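# Set the toppled red-capped vial upright using forceps

## Task

A vial with a red cap lies on its side among the other vials on the tray and may be leaking. Put it back standing cap-up in the vacant well, with every vial left upright in its own well. Any robot contact with the red vial fails the task, so use the forceps standing in the holder. Letting glass drop more than a few centimetres also fails it, as does leaving anything fallen from or set down off the table.

## Robot and tools

Robot: two seven-joint arms, left_arm and right_arm, each ending in a two-finger parallel gripper. Base poses in the scene frame: left_arm at (+0.038, +0.396, 0) m with quat_wxyz (+1.000, 0, 0, +0.025); right_arm at (+0.015, -0.270, 0) m with quat_wxyz (+1.000, 0, 0, +0.002). Both bases sit a little off their nominal places. A two-camera stand is fixed to the floor behind the arms.

Frames: the scene frame has its origin at table-top height, halfway between the nominal bases, +x pointing out over the table, +z up, and left_arm on the +y side. Arm names do not match image left and right. Each arm reports its hand pose, velocities, Hand target and wrist-camera pose in its own base frame; fixed cameras and the table use the scene frame. Gripper axes: fingers point along its +z and close along its y. end_effector_position is the spot between the pads when shut, roughly 2 cm short of the fingertips; shutting pushes the tips about 10 mm further along +z, mostly while the pads are over 40 mm apart. Reported positions and orientations may be off by up to a few centimetres, worse at long reach.

execute_actions(actions, cameras): actions is a list of actions; each action is a list of up to 15 rows, one row per 1/30 s step, and a short action repeats its final row to fill 15 steps. Every row is one flat list of 14 numbers, each in [-1, 1]: left_arm dx, dy, dz, rx, ry, rz, opening, then right_arm in the same order. The six pose numbers are an offset from that arm's Hand target as it stood when the action began, along that arm's own base axes; every row is measured from that same start, not from the row before, but a later action starts from the new Hand target, so repeating an offset moves further. Scale: 1.0 equals 0.6 m for dx, dy, dz and 180 degrees for rotation; rx, ry, rz form one rotation vector turning about the Hand target position. A translation longer than 1.0 may be shortened along its direction. opening is absolute, not an offset: +1 fully open (0.084 m), -1 shut. Six zeros re-sends the current Hand target. Always send each gripper the opening it should keep; 0 is a real command (half open). Images appear only when actions is empty or cameras names them.

move(target, speed, blend, opening_speed, blocking, cameras): target is either one 14-number row, laid out and scaled as above, or a list of up to 15 such rows; every row is an offset from the Hand targets at the start of the move, never from the previous row. Grippers travel in straight lines, all finishing together, taking at least 0.5 s and at most 10 s overall; nothing steers around obstacles or the other arm. speed: top path speed in m/s, 0.002 to 1, default 0.25 (turning up to twice that in rad/s), one value or one per row. blend: corner rounding in metres, one value or one per row; 0 means stop at each row. opening_speed: finger rate per second on the -1 to +1 scale, at least 0.2. Openings in the first row start at once; later rows change openings on arrival, after everything is at rest. blocking=false returns after about 0.5 s while the move continues. The result adds a move: line such as done, off_target, moving, held or fault; done means within 3 mm and 2 degrees. limits=paced means the pose was clipped; limits=held means a check withheld steps. Faster moves lag and stray more, especially with a nearly straight arm.

wait(seconds): 0 to 10, arms keep their last commands. stop(): brakes a running move. zoom_image(camera, region): camera is cam_high, cam_low, cam_left_wrist or cam_right_wrist; region is [x0, y0, x1, y1] pixels from the top-left, no larger than 504 by 504, on that camera's newest image. Full images are 896x504. clear_fault(arm): left_arm or right_arm, clears a reported torque fault only. finished_scene(scene): the current scene's integer number; irreversible, so call it only once the vial stands and everything is settled.

Control details: each step, the commanded pose is limited to 70 mm and 16 degrees from the measured pose; Hand target shows the pose actually kept after that limit. Grippers often stop short; the next command, even all zeros, asks again, and a leftover gap can be sent as an extra offset. A large wrist turn can swing the elbow. To stop a push, command the target back beyond the gripper.

Results: positions in m, quat_wxyz, velocities in m/s and rad/s, Hand target, Joint positions (last entry is finger opening in m), grip_measured (same scale as opening), Joint torques (include the arm's weight, noisy and offset), Tool commands, Motor temperatures, and Wrist depth: a 7x7 grid per wrist camera, rows from top left separated by /, distances in mm from 172 to 3000, - where unreadable. Velocities marked within noise are omitted.

Gripping: to hold something, command an opening well under grip_measured; roughly 24 N per pad. Hold the forceps firmly and grip the red vial only with the forceps, never with fingers or arm.

Avoid: any robot contact with the red vial; glass dropping more than a few cm; knocking other vials out of wells; fast hits or hard pushes; arm-to-arm contact (a clearance check helps but is not complete); joint contact torque reaching its limit (waist 41.8, shoulder 42, upper arm roll 26.7, elbow 26.7, forearm roll 26.7, wrist pitch 14.4, wrist roll 15 N m), which triggers a TORQUE FAULT needing clear_fault; motors at 65 °C (MOTOR HOT) and 80 °C (brakes lock the arm). Loose objects may occasionally be nudged by outside pushes.

Each tool is called after "Call:" as name([rows], argument=value, ...), one row to a line, values as JSON.

## Session

Call:
execute_actions(actions=[])

Scene clock: 0.00 s.
left_arm: end_effector_position=(+0.3589, +0.0501, +0.1974) grip_measured=+1.00 end_effector_quat_wxyz=(+0.079, +0.841, -0.518, +0.135) | right_arm: end_effector_position=(+0.4871, +0.4635, +0.1355) grip_measured=+1.00 end_effector_quat_wxyz=(+0.041, +0.998, +0.036, -0.007)
Joint positions: left_arm=[-0.128 -0.421 0.408 0.603 -0.179 0.927 1.462 0.084] | right_arm=[0.808 0.903 -0.06 2.204 -0.005 1.369 0.7 0.084]
Joint velocities: within noise
Joint torques (N m): no reading
Motor temperatures (°C): left_arm=[43 42 37 41 34 39 38] | right_arm=[37 35 38 32 41 38 37]
Wrist depth (mm): cam_left_wrist=[1474 400 399 399 344 395 394 / 385 387 385 382 332 379 382 / 373 373 371 371 365 364 367 / 362 361 359 359 357 357 356 / 351 351 349 349 348 346 346 / 341 341 340 338 338 337 337 / 329 328 328 327 326 325 324] | cam_right_wrist=[246 250 255 261 266 272 278 / 246 251 256 261 267 273 279 / 247 252 257 262 268 273 279 / 248 252 258 263 268 274 281 / 249 253 258 264 269 275 281 / 249 253 237 265 270 274 283 / 250 253 215 265 270 255 283]
Hand target: left_arm +0.3589, +0.0501, +0.1974; +0.079, +0.841, -0.518, +0.135 | right_arm +0.4871, +0.4635, +0.1355; +0.041, +0.998, +0.036, -0.007
Tool commands: left_gripper/opening=+1.0 right_gripper/opening=+1.0

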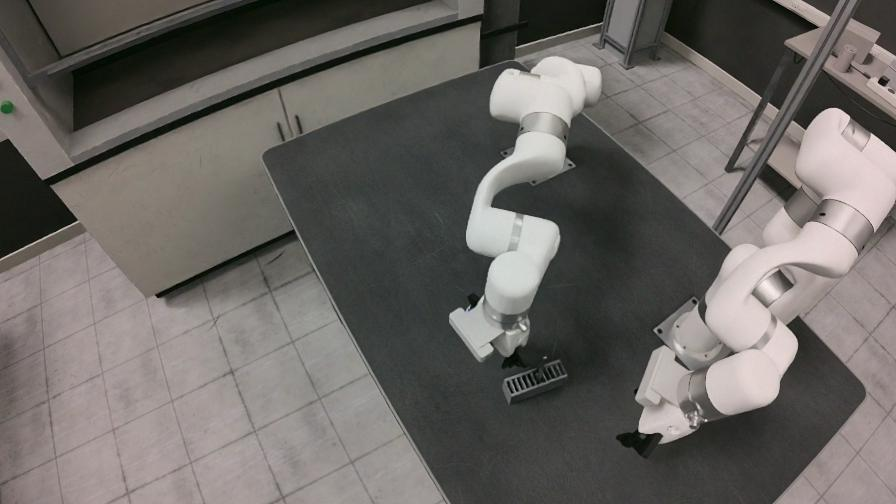

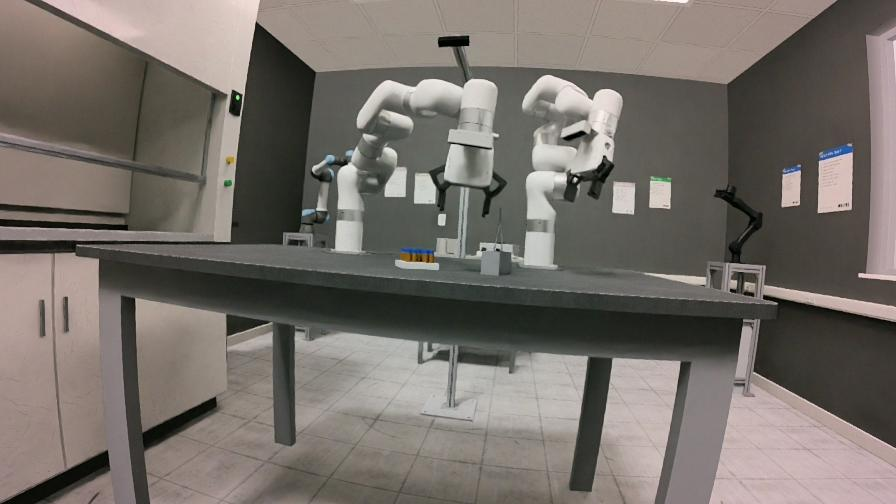

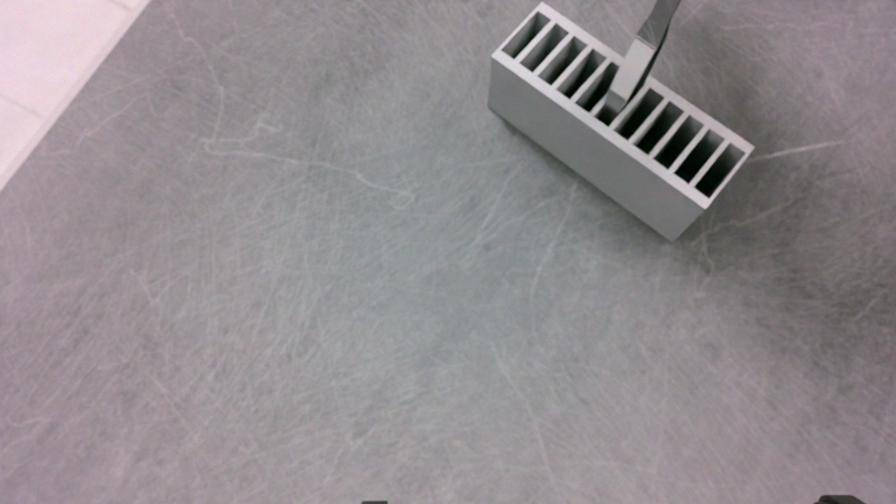

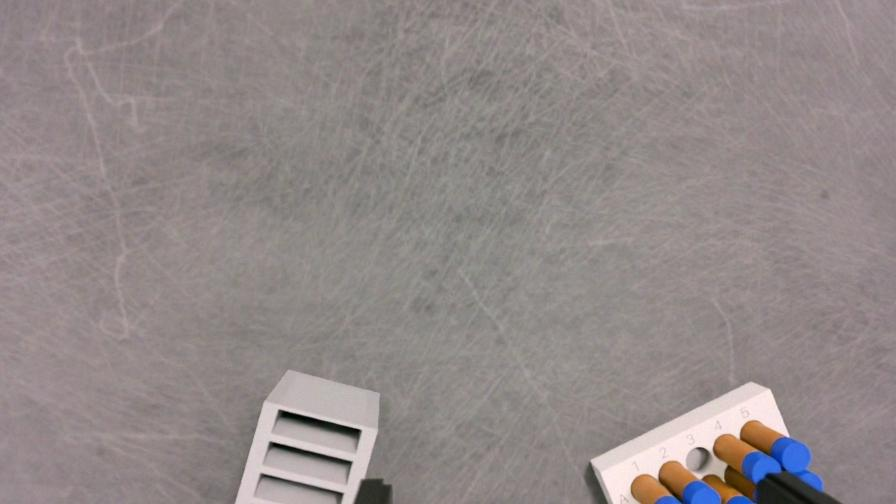

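Call:
move(target=[0,0,0,0,0,0,1,-0.25,0,0.2,0,0,0,1], cameras=["all"])

Call:
zoom_image(camera="cam_right_wrist", region=[200, 100, 700, 500])

Call:
zoom_image(camera="cam_low", region=[360, 140, 560, 300])

Call:
zoom_image(camera="cam_left_wrist", region=[450, 0, 800, 260])

Scene clock: 14.50 s.
left_arm: end_effector_position=(+0.3589, +0.0501, +0.1974) grip_measured=+1.00 end_effector_quat_wxyz=(+0.079, +0.841, -0.518, +0.135) | right_arm: end_effector_position=(+0.3371, +0.4635, +0.2555) grip_measured=+1.00 end_effector_quat_wxyz=(+0.041, +0.998, +0.036, -0.007)
Joint positions: left_arm=[-0.128 -0.421 0.408 0.603 -0.179 0.927 1.462 0.084] | right_arm=[0.972 0.41 -0.018 1.75 -0.032 1.415 0.89 0.084]
Joint torques (N m): left_arm=[-0.69 -8.09 -2.9 11.79 0.19 -1.56 -0.06] | right_arm=[0.74 -21.31 0.13 16.08 -0.48 -1.52 0.29]
Wrist depth (mm): cam_left_wrist=[1516 400 400 398 345 395 394 / 385 386 385 382 339 379 381 / 373 371 370 370 365 363 367 / 361 361 359 359 358 357 355 / 351 350 350 349 348 348 347 / 341 341 339 338 338 338 335 / 330 329 328 327 327 325 325] | cam_right_wrist=[358 366 372 381 389 397 407 / 359 366 346 382 389 399 408 / 361 368 328 383 377 399 410 / 361 369 373 385 389 401 411 / 362 369 377 386 394 402 412 / 364 371 378 386 395 403 413 / 365 372 378 388 396 405 415]
Hand target: left_arm +0.3589, +0.0501, +0.1974; +0.079, +0.841, -0.518, +0.135 | right_arm +0.3371, +0.4635, +0.2555; +0.041, +0.998, +0.036, -0.007
Off the commanded pose: left_arm 0.000 m, 0 deg | right_arm 0.000 m, 0 deg.
move: done

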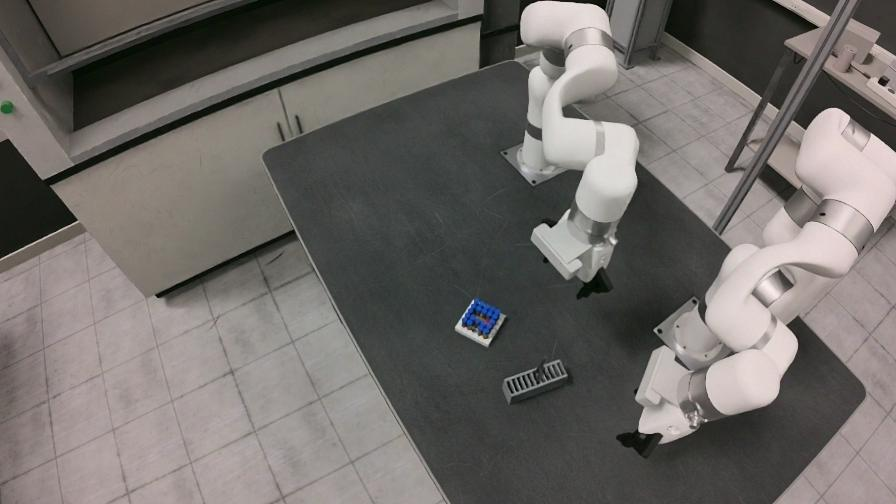

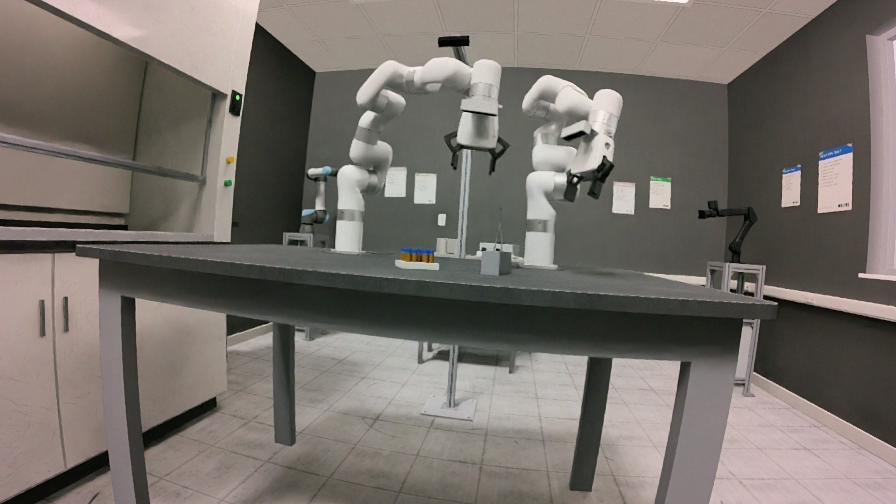

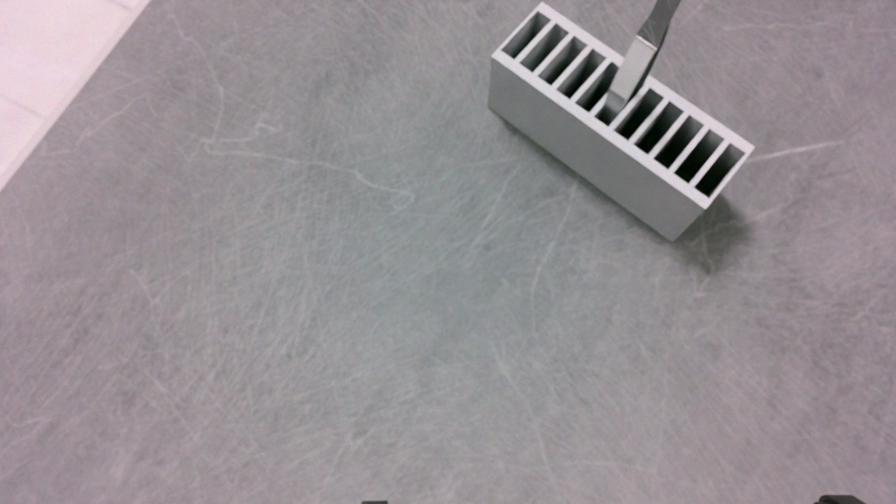

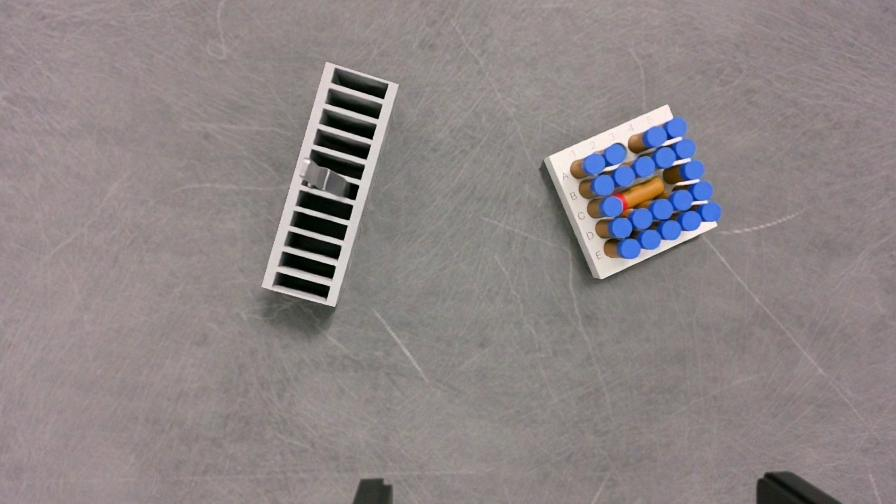

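Scaled by 1.008 from the camera's 896x504 image, which has a finer 1280x720 frame.

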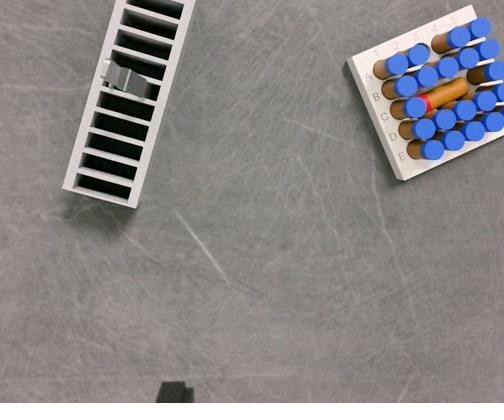

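Scaled by 2.520 from the camera's 896x504 image, which has a finer 1280x720 frame.

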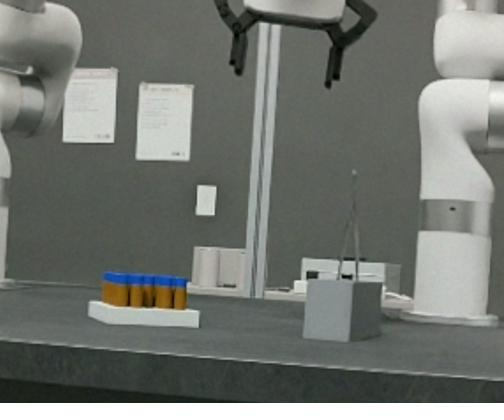

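Scaled by 1.440 from the camera's 896x504 image, which has a finer 1280x720 frame.

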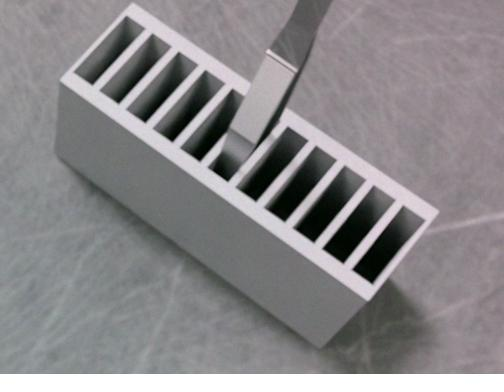

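Call:
move(target=[0,0,0,0,0,0,1,0.06,-0.24,-0.08,0.0256,-0.0071,-0.0867,1], cameras=["cam_right_wrist"])

Call:
zoom_image(camera="cam_right_wrist", region=[300, 80, 600, 400])

Scene clock: 56.33 s.
left_arm: end_effector_position=(+0.3589, +0.0501, +0.1974) grip_measured=+1.00 end_effector_quat_wxyz=(+0.079, +0.841, -0.518, +0.135) | right_arm: end_effector_position=(+0.3731, +0.3196, +0.2075) grip_measured=+1.00 end_effector_quat_wxyz=(+0.000, +0.995, -0.100, +0.000)
Joint positions: left_arm=[-0.128 -0.421 0.408 0.603 -0.179 0.927 1.462 0.084] | right_arm=[0.836 0.087 -0.131 1.159 0.013 1.074 0.9 0.084]
Joint torques (N m): left_arm=[-0.53 -7.81 -3 11.97 0.48 -1.57 0.03] | right_arm=[-0.81 -16.08 -0.57 16.01 0.33 -2.36 -0.13]
Wrist depth (mm): cam_left_wrist=[1493 401 400 397 345 394 394 / 384 388 385 381 339 379 382 / 373 372 370 369 364 364 366 / 362 361 359 359 359 357 356 / 351 351 350 349 348 347 346 / 341 340 339 338 338 337 336 / 329 329 328 327 327 326 324] | cam_right_wrist=[333 335 336 337 339 340 341 / 334 335 336 337 339 340 341 / 335 336 337 338 339 341 342 / 320 336 323 314 339 341 342 / 301 336 337 324 340 341 342 / 302 337 337 339 340 342 343 / 302 336 338 339 340 342 343]
Hand target: left_arm +0.3589, +0.0501, +0.1974; +0.079, +0.841, -0.518, +0.135 | right_arm +0.3731, +0.3195, +0.2075; +0.000, +0.995, -0.100, +0.000
Off the commanded pose: left_arm 0.000 m, 0 deg | right_arm 0.000 m, 0 deg.
move: done
Images, in order (width x height): cam_right_wrist 896x504.

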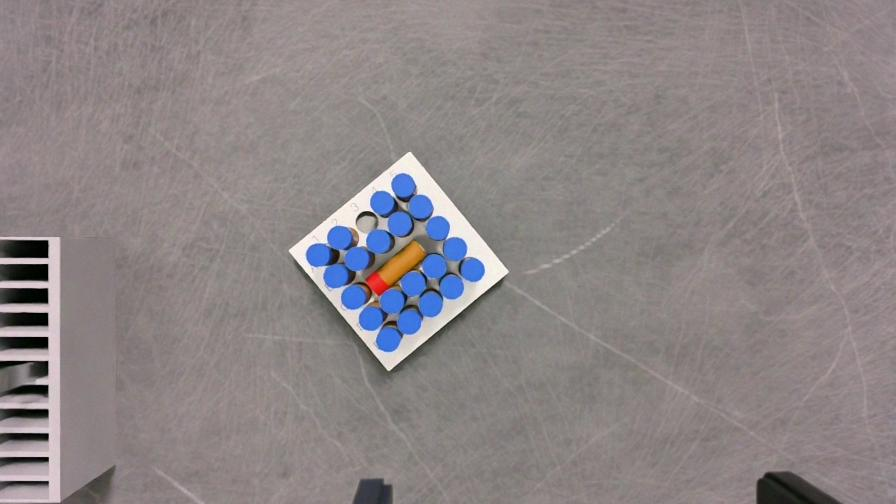

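Scaled by 1.575 from the camera's 896x504 image, which has a finer 1280x720 frame.

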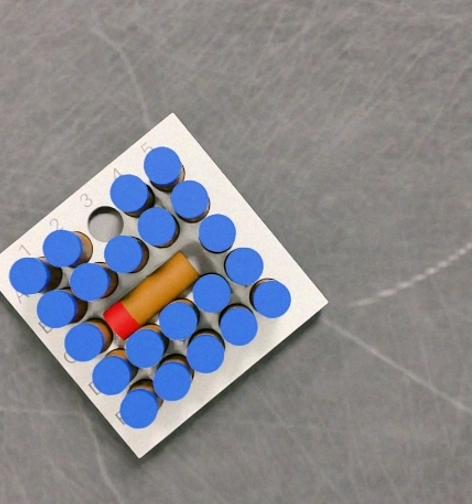

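Call:
move(target=[0,0,0,0,0,0,1,-0.028,0.347,0,0,0,0,1], cameras=["cam_right_wrist","cam_low"])

Call:
zoom_image(camera="cam_right_wrist", region=[348, 100, 598, 400])

Call:
zoom_image(camera="cam_low", region=[440, 150, 560, 290])

Scene clock: 73.43 s.
left_arm: end_effector_position=(+0.3589, +0.0501, +0.1974) grip_measured=+1.00 end_effector_quat_wxyz=(+0.079, +0.841, -0.518, +0.135) | right_arm: end_effector_position=(+0.3563, +0.5277, +0.2076) grip_measured=+1.00 end_effector_quat_wxyz=(+0.000, +0.995, -0.101, +0.000)
Joint positions: left_arm=[-0.128 -0.421 0.408 0.603 -0.179 0.927 1.462 0.084] | right_arm=[0.993 0.607 -0.024 1.902 0.014 1.296 1.171 0.084]
Joint torques (N m): left_arm=[-0.82 -8.15 -3.11 11.89 0.44 -1.53 -0.09] | right_arm=[0.73 -23.21 -0.04 17.01 -0.47 -1.69 0.21]
Wrist depth (mm): cam_left_wrist=[1483 400 397 397 344 395 393 / 385 388 387 382 339 379 381 / 373 372 371 369 366 364 367 / 362 361 360 359 358 357 356 / 351 350 350 349 348 347 347 / 341 340 340 338 337 337 336 / 329 328 328 328 326 325 324] | cam_right_wrist=[333 335 336 337 338 340 341 / 334 335 336 337 339 326 327 / 334 335 336 328 339 327 304 / 334 336 337 288 339 340 342 / 334 335 337 293 340 341 342 / 334 336 337 339 340 342 343 / 335 336 338 339 340 342 343]
Hand target: left_arm +0.3589, +0.0501, +0.1974; +0.079, +0.841, -0.518, +0.135 | right_arm +0.3563, +0.5277, +0.2075; +0.000, +0.995, -0.100, +0.000
Off the commanded pose: left_arm 0.000 m, 0 deg | right_arm 0.000 m, 0 deg.
move: done
Images, in order (width x height): cam_low 896x504, cam_right_wrist 896x504.

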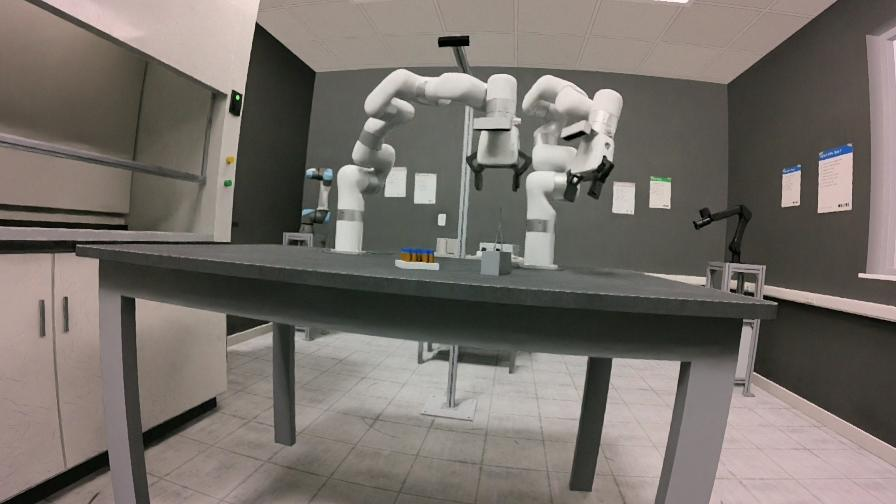

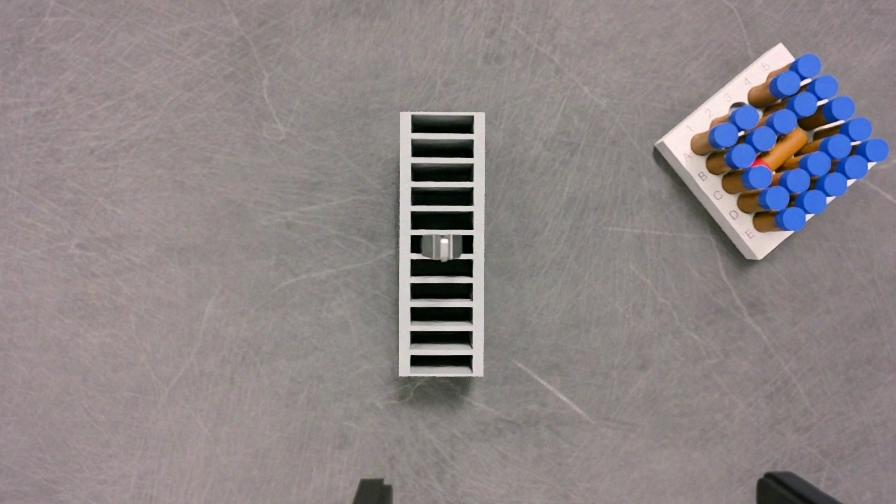

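Scaled by 1.680 from the camera's 896x504 image, which has a finer 1280x720 frame.

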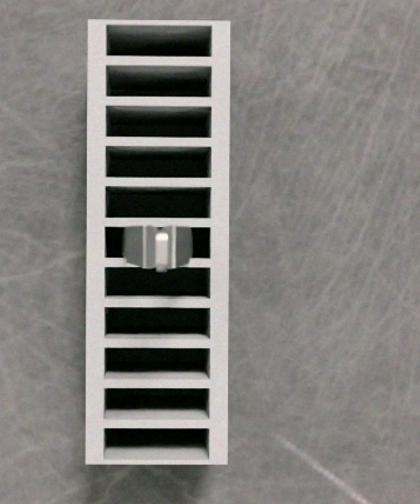

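Scaled by 3.600 from the camera's 896x504 image, which has a finer 1280x720 frame.

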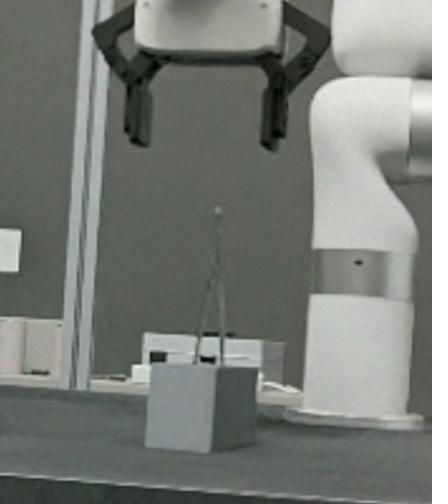

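Call:
move(target=[0,0,0,0,0,0,1,0,0,0,0,0,0.1667,1], cameras=["cam_right_wrist"])

Call:
zoom_image(camera="cam_right_wrist", region=[330, 60, 730, 460])

Scene clock: 102.57 s.
left_arm: end_effector_position=(+0.3589, +0.0501, +0.1974) grip_measured=+1.00 end_effector_quat_wxyz=(+0.079, +0.841, -0.518, +0.135) | right_arm: end_effector_position=(+0.3563, +0.5277, +0.2075) grip_measured=+1.00 end_effector_quat_wxyz=(+0.000, +0.987, +0.161, +0.000)
Joint positions: left_arm=[-0.128 -0.421 0.408 0.603 -0.179 0.927 1.462 0.084] | right_arm=[0.935 0.608 0.063 1.903 -0.037 1.297 0.674 0.084]
Joint torques (N m): left_arm=[-0.86 -8.17 -3.23 11.95 0.39 -1.71 0.04] | right_arm=[-0.69 -23.63 1.01 16.89 -0.42 -1.69 -0.11]
Wrist depth (mm): cam_left_wrist=[1483 400 399 400 344 394 395 / 383 387 387 381 339 379 381 / 373 371 371 369 365 364 367 / 361 361 360 359 357 357 356 / 351 350 349 350 348 347 347 / 341 340 339 339 337 337 336 / 329 328 328 328 326 326 325] | cam_right_wrist=[334 335 336 337 338 339 341 / 334 335 336 337 338 340 341 / 334 336 337 338 335 340 342 / 335 336 337 338 340 341 328 / 335 336 338 314 340 341 309 / 335 336 338 339 340 341 342 / 335 337 338 339 341 342 343]
Hand target: left_arm +0.3589, +0.0501, +0.1974; +0.079, +0.841, -0.518, +0.135 | right_arm +0.3563, +0.5277, +0.2075; +0.000, +0.987, +0.160, +0.000
Off the commanded pose: left_arm 0.000 m, 0 deg | right_arm 0.000 m, 0 deg.
move: done
Images, in order (width x height): cam_right_wrist 896x504.

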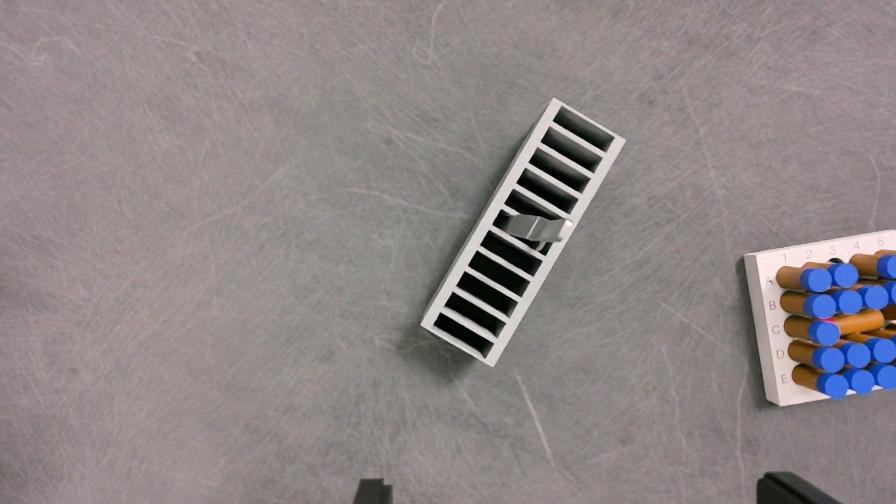

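Scaled by 1.260 from the camera's 896x504 image, which has a finer 1280x720 frame.

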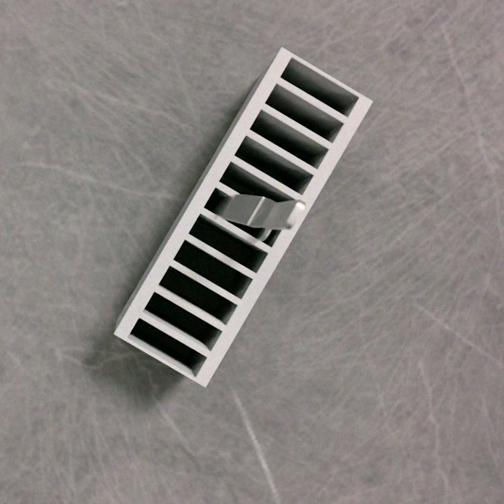

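Call:
move(target=[0,0,0,0,0,0,1,0.1228,0.027,-0.03,0,0,-0.1667,1], cameras=["cam_right_wrist","cam_left_wrist","cam_low"])

Call:
zoom_image(camera="cam_low", region=[440, 120, 580, 290])

Scene clock: 122.13 s.
left_arm: end_effector_position=(+0.3589, +0.0501, +0.1974) grip_measured=+1.00 end_effector_quat_wxyz=(+0.079, +0.841, -0.518, +0.135) | right_arm: end_effector_position=(+0.4300, +0.5439, +0.1895) grip_measured=+1.00 end_effector_quat_wxyz=(+0.000, +0.995, -0.100, +0.000)
Joint positions: left_arm=[-0.128 -0.421 0.408 0.603 -0.179 0.927 1.462 0.084] | right_arm=[0.913 0.956 -0.028 2.442 0.024 1.486 1.095 0.084]
Joint torques (N m): left_arm=[-0.55 -7.92 -3.2 12.13 0.17 -1.71 0.01] | right_arm=[-0.66 -26.96 -0.49 16.65 0.23 -1.73 0.23]
Wrist depth (mm): cam_left_wrist=[1499 401 400 397 345 396 394 / 385 387 387 382 339 379 382 / 373 372 370 370 366 364 368 / 361 361 361 359 359 357 357 / 352 350 350 348 347 347 345 / 341 341 340 338 338 338 336 / 329 328 328 327 326 326 324] | cam_right_wrist=[315 317 318 319 320 321 322 / 316 317 318 319 320 321 323 / 316 317 319 320 321 322 323 / 316 318 319 319 321 322 289 / 317 318 319 320 321 323 301 / 317 319 320 320 321 323 323 / 318 318 320 320 323 323 325]
Hand target: left_arm +0.3589, +0.0501, +0.1974; +0.079, +0.841, -0.518, +0.135 | right_arm +0.4300, +0.5439, +0.1895; +0.000, +0.995, -0.100, +0.000
Off the commanded pose: left_arm 0.000 m, 0 deg | right_arm 0.000 m, 0 deg.
move: done
Images, in order (width x height): cam_low 896x504, cam_left_wrist 896x504, cam_right_wrist 896x504.

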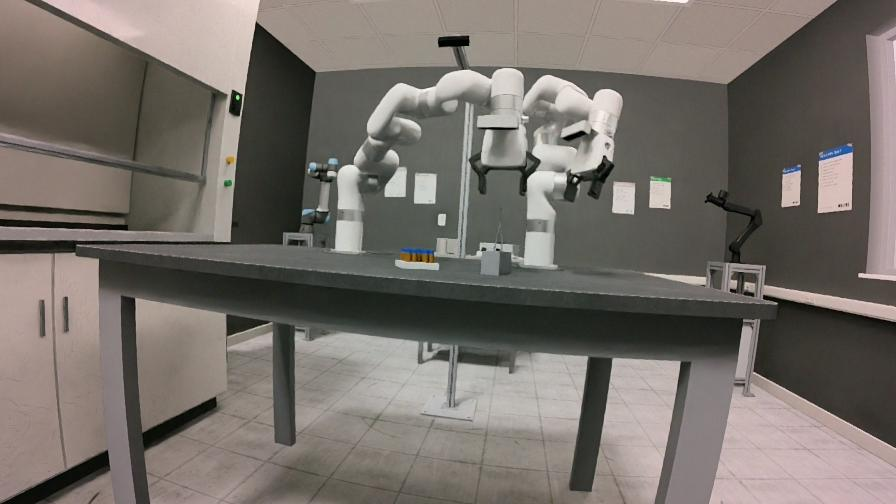

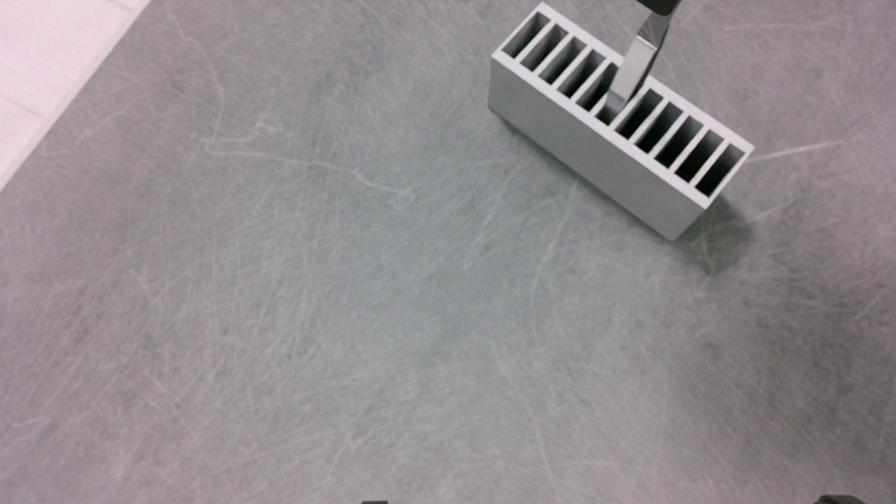

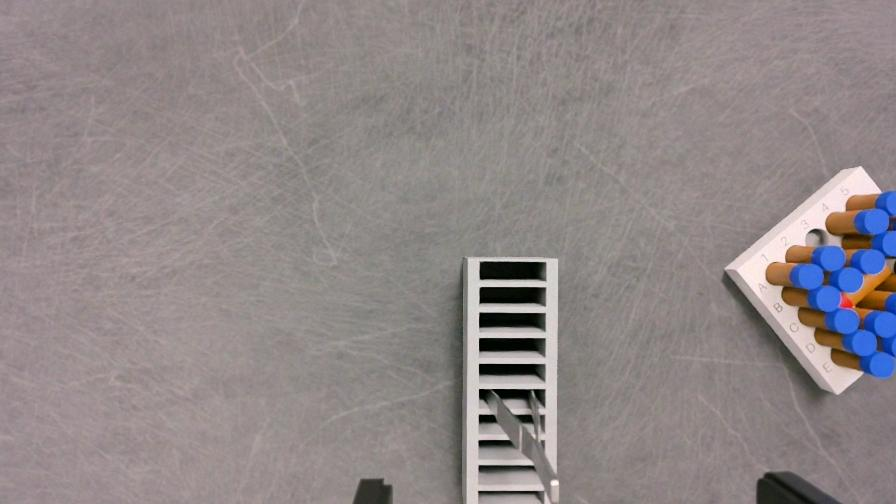

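Scaled by 2.965 from the camera's 896x504 image, which has a finer 1280x720 frame.

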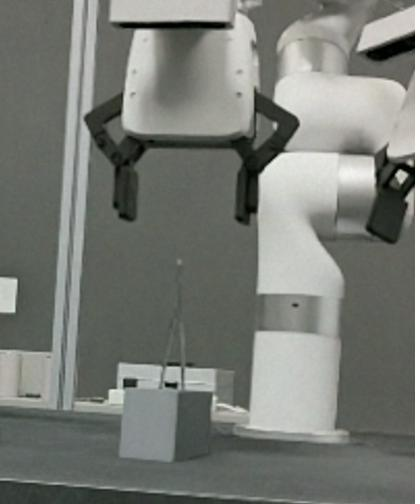

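Call:
move([
  [0,0,0,0,0,0,1,0,0,-0.1325,0,0,0,1],
  [0,0,0,0,0,0,1,0,0,-0.1325,0,0,0,-0.6],
], speed=0.15, opening_speed=1.0, cameras=["cam_right_wrist","cam_left_wrist","cam_low"])

Call:
zoom_image(camera="cam_low", region=[440, 120, 580, 290])

Scene clock: 130.03 s.
left_arm: end_effector_position=(+0.3589, +0.0501, +0.1974) grip_measured=+1.00 end_effector_quat_wxyz=(+0.079, +0.841, -0.518, +0.135) | right_arm: end_effector_position=(+0.4300, +0.5439, +0.1100) grip_measured=-0.62 end_effector_quat_wxyz=(+0.000, +0.995, -0.100, +0.000)
Joint positions: left_arm=[-0.128 -0.421 0.408 0.603 -0.179 0.927 1.462 0.084] | right_arm=[0.916 0.944 -0.028 2.194 0.025 1.25 1.093 0.017]
Joint torques (N m): left_arm=[-0.88 -7.92 -3.21 11.92 0.43 -1.66 -0.08] | right_arm=[0.51 -27.06 -0.26 16.25 0.37 -1.99 -0.14]
Wrist depth (mm): cam_left_wrist=[1474 399 400 398 206 392 393 / 384 386 386 381 338 379 381 / 373 372 372 369 366 364 367 / 363 360 359 359 358 357 356 / 352 351 349 348 347 348 346 / 342 341 339 339 338 338 337 / 330 329 328 326 327 326 325] | cam_right_wrist=[237 237 238 239 240 241 242 / 237 238 239 240 241 242 242 / 237 238 239 240 241 242 243 / 237 238 239 240 241 242 242 / 238 238 239 240 241 242 243 / 238 239 240 240 215 242 244 / 238 239 240 - 194 243 244]
Hand target: left_arm +0.3589, +0.0501, +0.1974; +0.079, +0.841, -0.518, +0.135 | right_arm +0.4300, +0.5439, +0.1100; +0.000, +0.995, -0.100, +0.000
Off the commanded pose: left_arm 0.000 m, 0 deg | right_arm 0.000 m, 0 deg.
move: done
Images, in order (width x height): cam_low 896x504, cam_left_wrist 896x504, cam_right_wrist 896x504.

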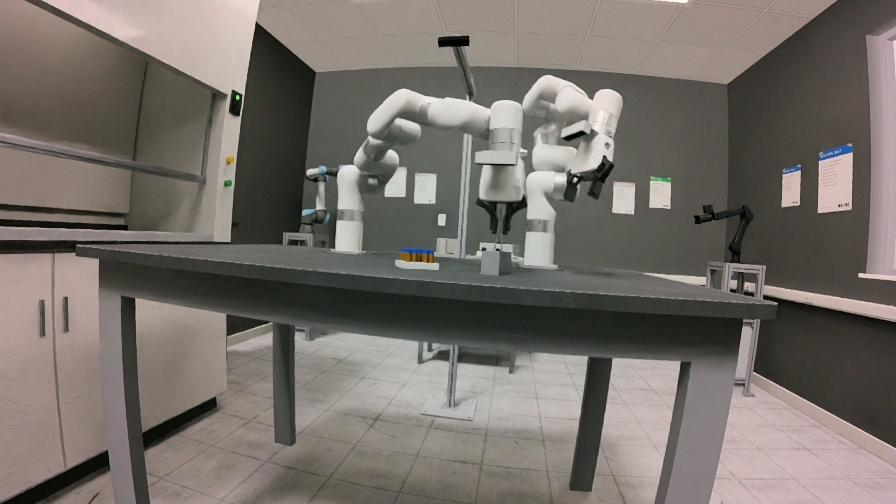

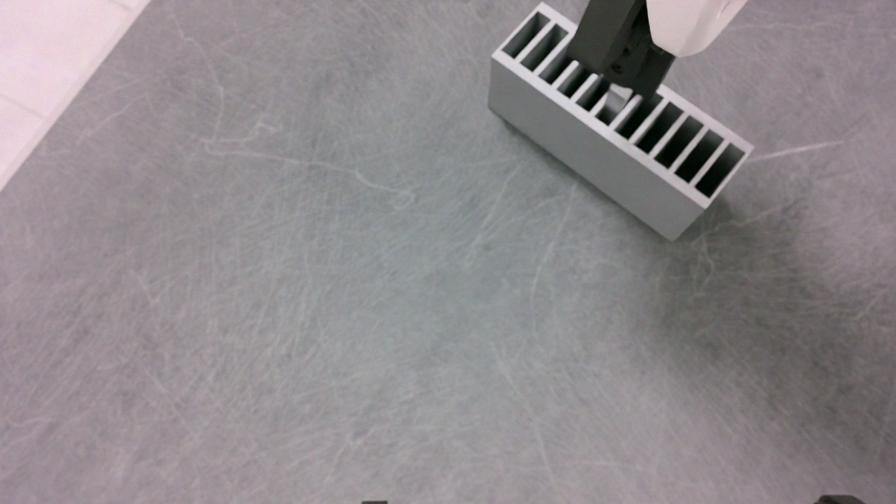

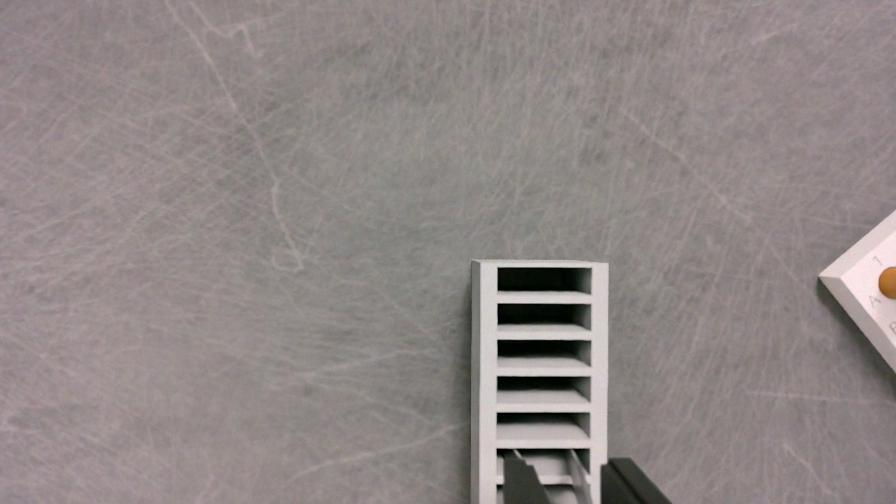

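Scaled by 2.965 from the camera's 896x504 image, which has a finer 1280x720 frame.

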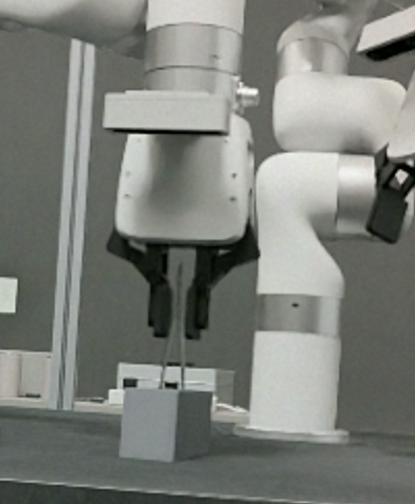

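Call:
move([
  [0,0,0,0,0,0,1,0,0,-0.0067,0,0,0,-0.6],
  [0,0,0,0,0,0,1,0,0,-0.0067,0,0,0,-0.8],
], opening_speed=0.5, cameras=["cam_right_wrist"])

Call:
zoom_image(camera="cam_right_wrist", region=[440, 400, 700, 504])

Call:
move(target=[0,0,0,0,0,0,1,0,0,0,0,0,0,-0.95], opening_speed=0.5, cameras=["cam_right_wrist"])

Call:
zoom_image(camera="cam_right_wrist", region=[440, 400, 700, 504])

Scene clock: 138.00 s.
left_arm: end_effector_position=(+0.3589, +0.0501, +0.1974) grip_measured=+1.00 end_effector_quat_wxyz=(+0.079, +0.841, -0.518, +0.135) | right_arm: end_effector_position=(+0.4300, +0.5439, +0.1060) grip_measured=-0.82 end_effector_quat_wxyz=(+0.000, +0.995, -0.100, +0.000)
Joint positions: left_arm=[-0.128 -0.421 0.408 0.603 -0.179 0.927 1.462 0.084] | right_arm=[0.916 0.947 -0.028 2.187 0.025 1.241 1.093 0.008]
Joint torques (N m): left_arm=[-0.78 -8.11 -3.37 11.97 0.27 -1.42 -0.09] | right_arm=[0.59 -27.52 -0.31 16.3 0.38 -2.42 -0.08]
Wrist depth (mm): cam_left_wrist=[1490 400 399 399 212 391 395 / 383 386 386 381 339 379 381 / 372 372 371 370 365 363 367 / 361 361 360 358 357 357 356 / 352 350 349 350 348 346 346 / 342 341 340 338 338 337 336 / 329 328 328 327 326 326 324] | cam_right_wrist=[233 234 234 235 236 237 238 / 233 234 235 235 236 237 238 / 233 234 235 236 237 238 239 / 233 234 235 236 237 238 239 / 234 235 235 236 237 238 239 / 234 235 236 236 215 238 239 / 234 235 236 236 238 239 240]
Hand target: left_arm +0.3589, +0.0501, +0.1974; +0.079, +0.841, -0.518, +0.135 | right_arm +0.4300, +0.5439, +0.1060; +0.000, +0.995, -0.100, +0.000
Off the commanded pose: left_arm 0.000 m, 0 deg | right_arm 0.000 m, 0 deg.
move: done
Images, in order (width x height): cam_right_wrist 896x504.

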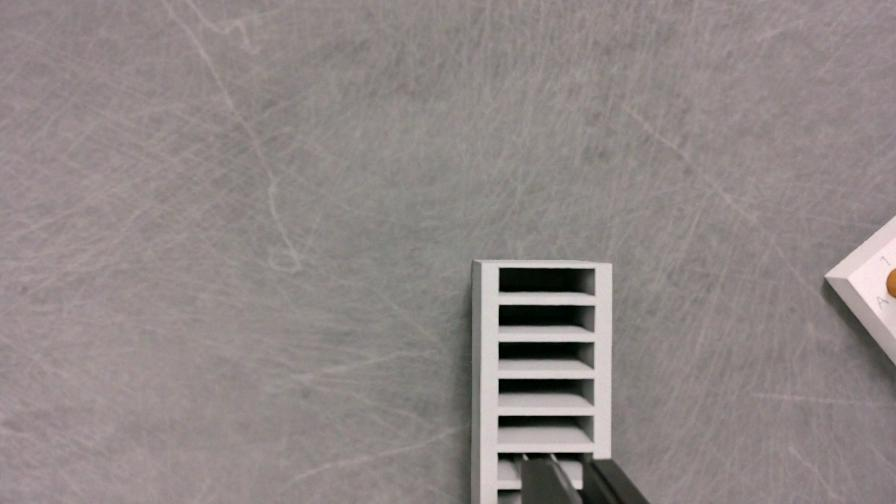

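Scaled by 1.938 from the camera's 896x504 image, which has a finer 1280x720 frame.

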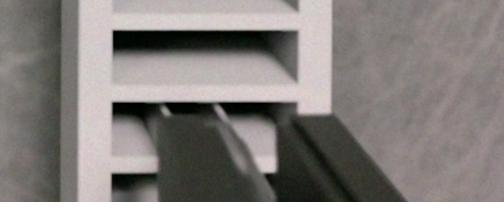

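Scene clock: 138.50 s.
left_arm: end_effector_position=(+0.3589, +0.0501, +0.1974) grip_measured=+1.00 end_effector_quat_wxyz=(+0.079, +0.841, -0.518, +0.135) | right_arm: end_effector_position=(+0.4300, +0.5439, +0.1060) grip_measured=-0.87 end_effector_quat_wxyz=(+0.000, +0.995, -0.100, +0.000)
Joint positions: left_arm=[-0.128 -0.421 0.408 0.603 -0.179 0.927 1.462 0.084] | right_arm=[0.916 0.947 -0.028 2.187 0.025 1.241 1.093 0.006]
Joint torques (N m): left_arm=[-0.81 -8.15 -3.36 11.94 0.22 -1.65 0.03] | right_arm=[0.42 -27.44 -0.42 16.48 0.2 -2.06 -0.21]
Wrist depth (mm): cam_left_wrist=[1477 400 398 398 212 391 395 / 385 387 386 383 339 379 381 / 373 372 372 369 366 363 367 / 362 361 361 358 358 357 357 / 352 351 349 348 348 347 346 / 341 340 339 338 337 336 337 / 330 328 327 326 326 326 325] | cam_right_wrist=[233 233 235 235 236 237 238 / 233 234 235 235 236 237 238 / 233 234 235 236 237 238 238 / 234 234 235 236 237 238 238 / 234 234 235 236 237 238 239 / 234 235 236 236 214 238 239 / 234 235 236 236 238 239 240]
Hand target: left_arm +0.3589, +0.0501, +0.1974; +0.079, +0.841, -0.518, +0.135 | right_arm +0.4300, +0.5439, +0.1060; +0.000, +0.995, -0.100, +0.000
Off the commanded pose: left_arm 0.000 m, 0 deg | right_arm 0.000 m, 0 deg.
move: done
Images, in order (width x height): cam_right_wrist 896x504.

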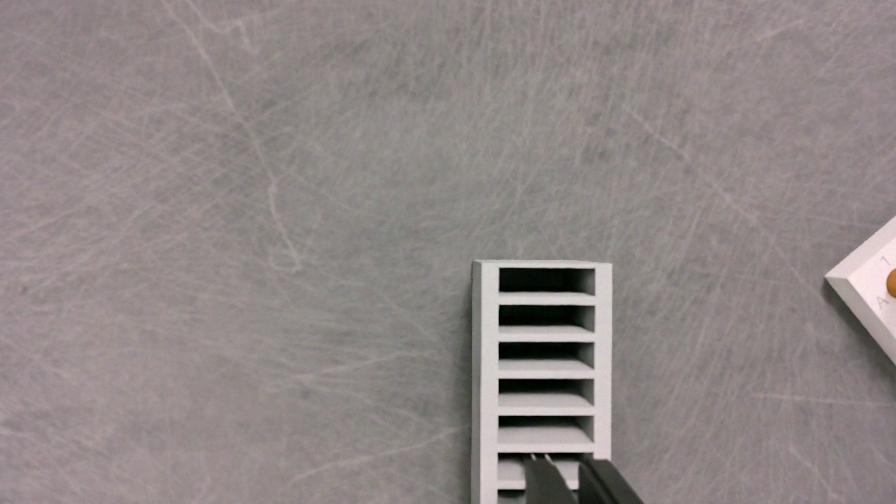

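Scaled by 1.938 from the camera's 896x504 image, which has a finer 1280x720 frame.

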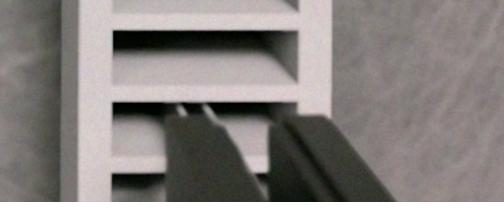

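Call:
move(target=[0,0,0,0,0,0,1,0,0,0.25,0,0,0,-0.95], speed=0.2, cameras=["cam_right_wrist","cam_low","cam_left_wrist"])

Call:
zoom_image(camera="cam_low", region=[440, 120, 580, 290])

Call:
zoom_image(camera="cam_right_wrist", region=[440, 300, 700, 504])

Scene clock: 147.20 s.
left_arm: end_effector_position=(+0.3589, +0.0501, +0.1974) grip_measured=+1.00 end_effector_quat_wxyz=(+0.079, +0.841, -0.518, +0.135) | right_arm: end_effector_position=(+0.4295, +0.5433, +0.2556) grip_measured=-0.87 end_effector_quat_wxyz=(-0.021, +0.995, -0.100, +0.013)
Joint positions: left_arm=[-0.128 -0.421 0.408 0.603 -0.179 0.927 1.462 0.084] | right_arm=[0.908 1.002 -0.026 2.707 0.023 1.656 1.098 0.006]
Joint torques (N m): left_arm=[-0.99 -8.2 -3.29 11.99 0.46 -1.6 -0.17] | right_arm=[-0.76 -27.2 0.42 15.91 -0.99 -1.92 0.11]
Wrist depth (mm): cam_left_wrist=[1503 400 399 399 357 395 395 / 384 387 385 381 339 380 382 / 372 372 370 370 365 365 367 / 361 361 360 359 356 357 356 / 352 350 349 349 347 348 346 / 341 341 340 339 338 338 336 / 330 328 327 328 327 326 324] | cam_right_wrist=[398 396 393 391 389 387 384 / 398 395 392 390 389 386 384 / 396 394 392 389 388 385 382 / 395 394 391 390 387 385 358 / 396 393 391 389 386 385 352 / 395 392 390 387 385 384 382 / 394 392 389 388 384 383 381]
Hand target: left_arm +0.3589, +0.0501, +0.1974; +0.079, +0.841, -0.518, +0.135 | right_arm +0.4300, +0.5439, +0.2560; +0.000, +0.995, -0.100, +0.000
Off the commanded pose: left_arm 0.000 m, 0 deg | right_arm 0.001 m, 3 deg.
elbow stopped short (right arm): the move would have taken joint 4 (elbow) straighter than the controller allows.
move: off_target (right_arm)
Images, in order (width x height): cam_low 896x504, cam_left_wrist 896x504, cam_right_wrist 896x504.

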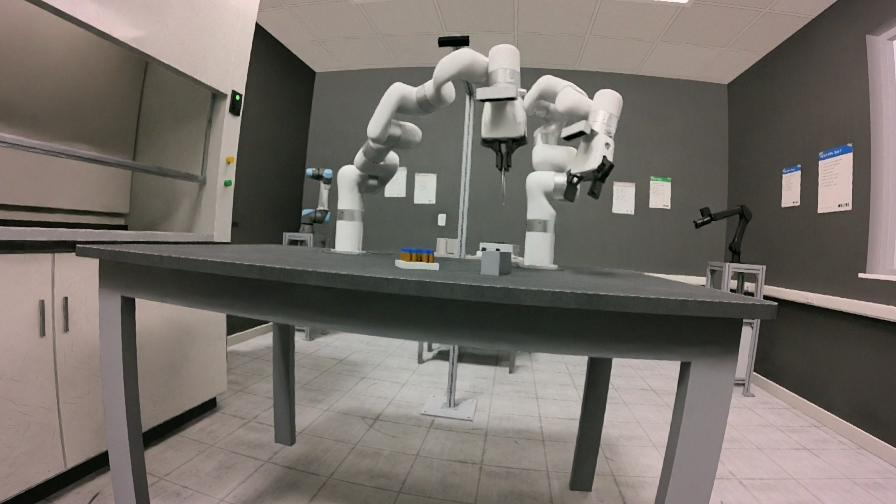

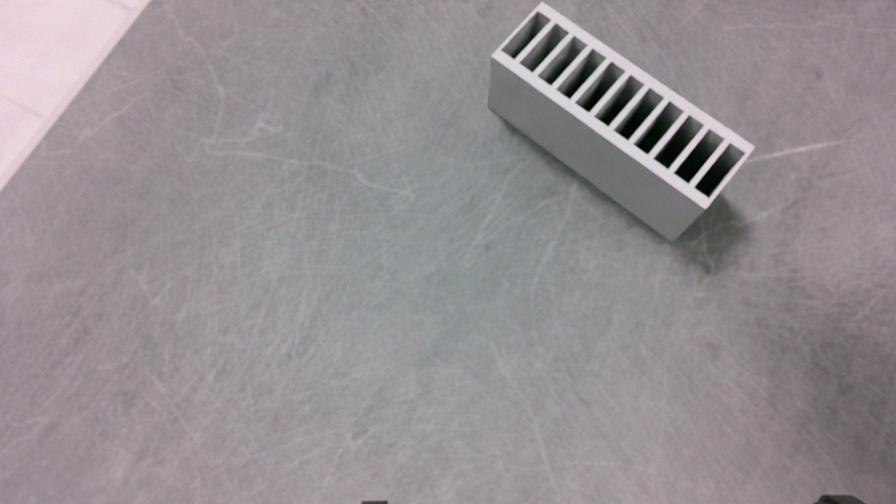

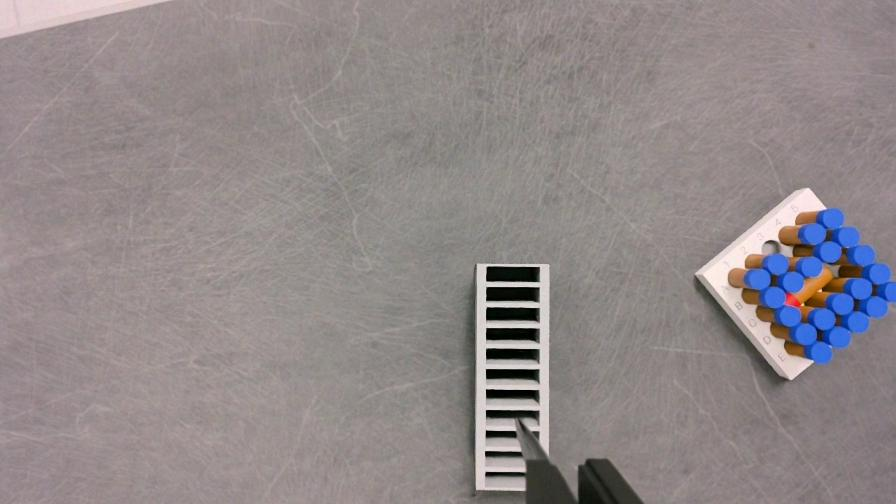

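Scaled by 2.965 from the camera's 896x504 image, which has a finer 1280x720 frame.

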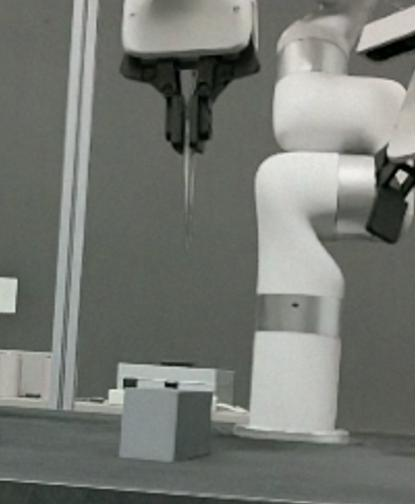

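Scaled by 1.938 from the camera's 896x504 image, which has a finer 1280x720 frame.

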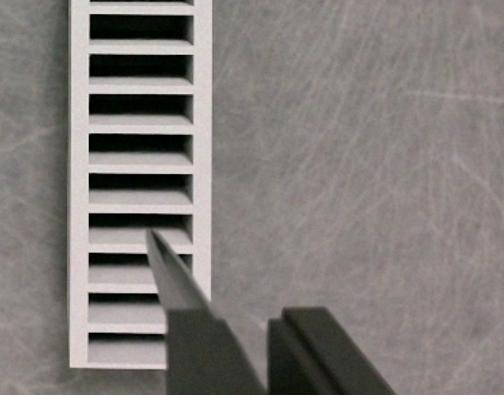

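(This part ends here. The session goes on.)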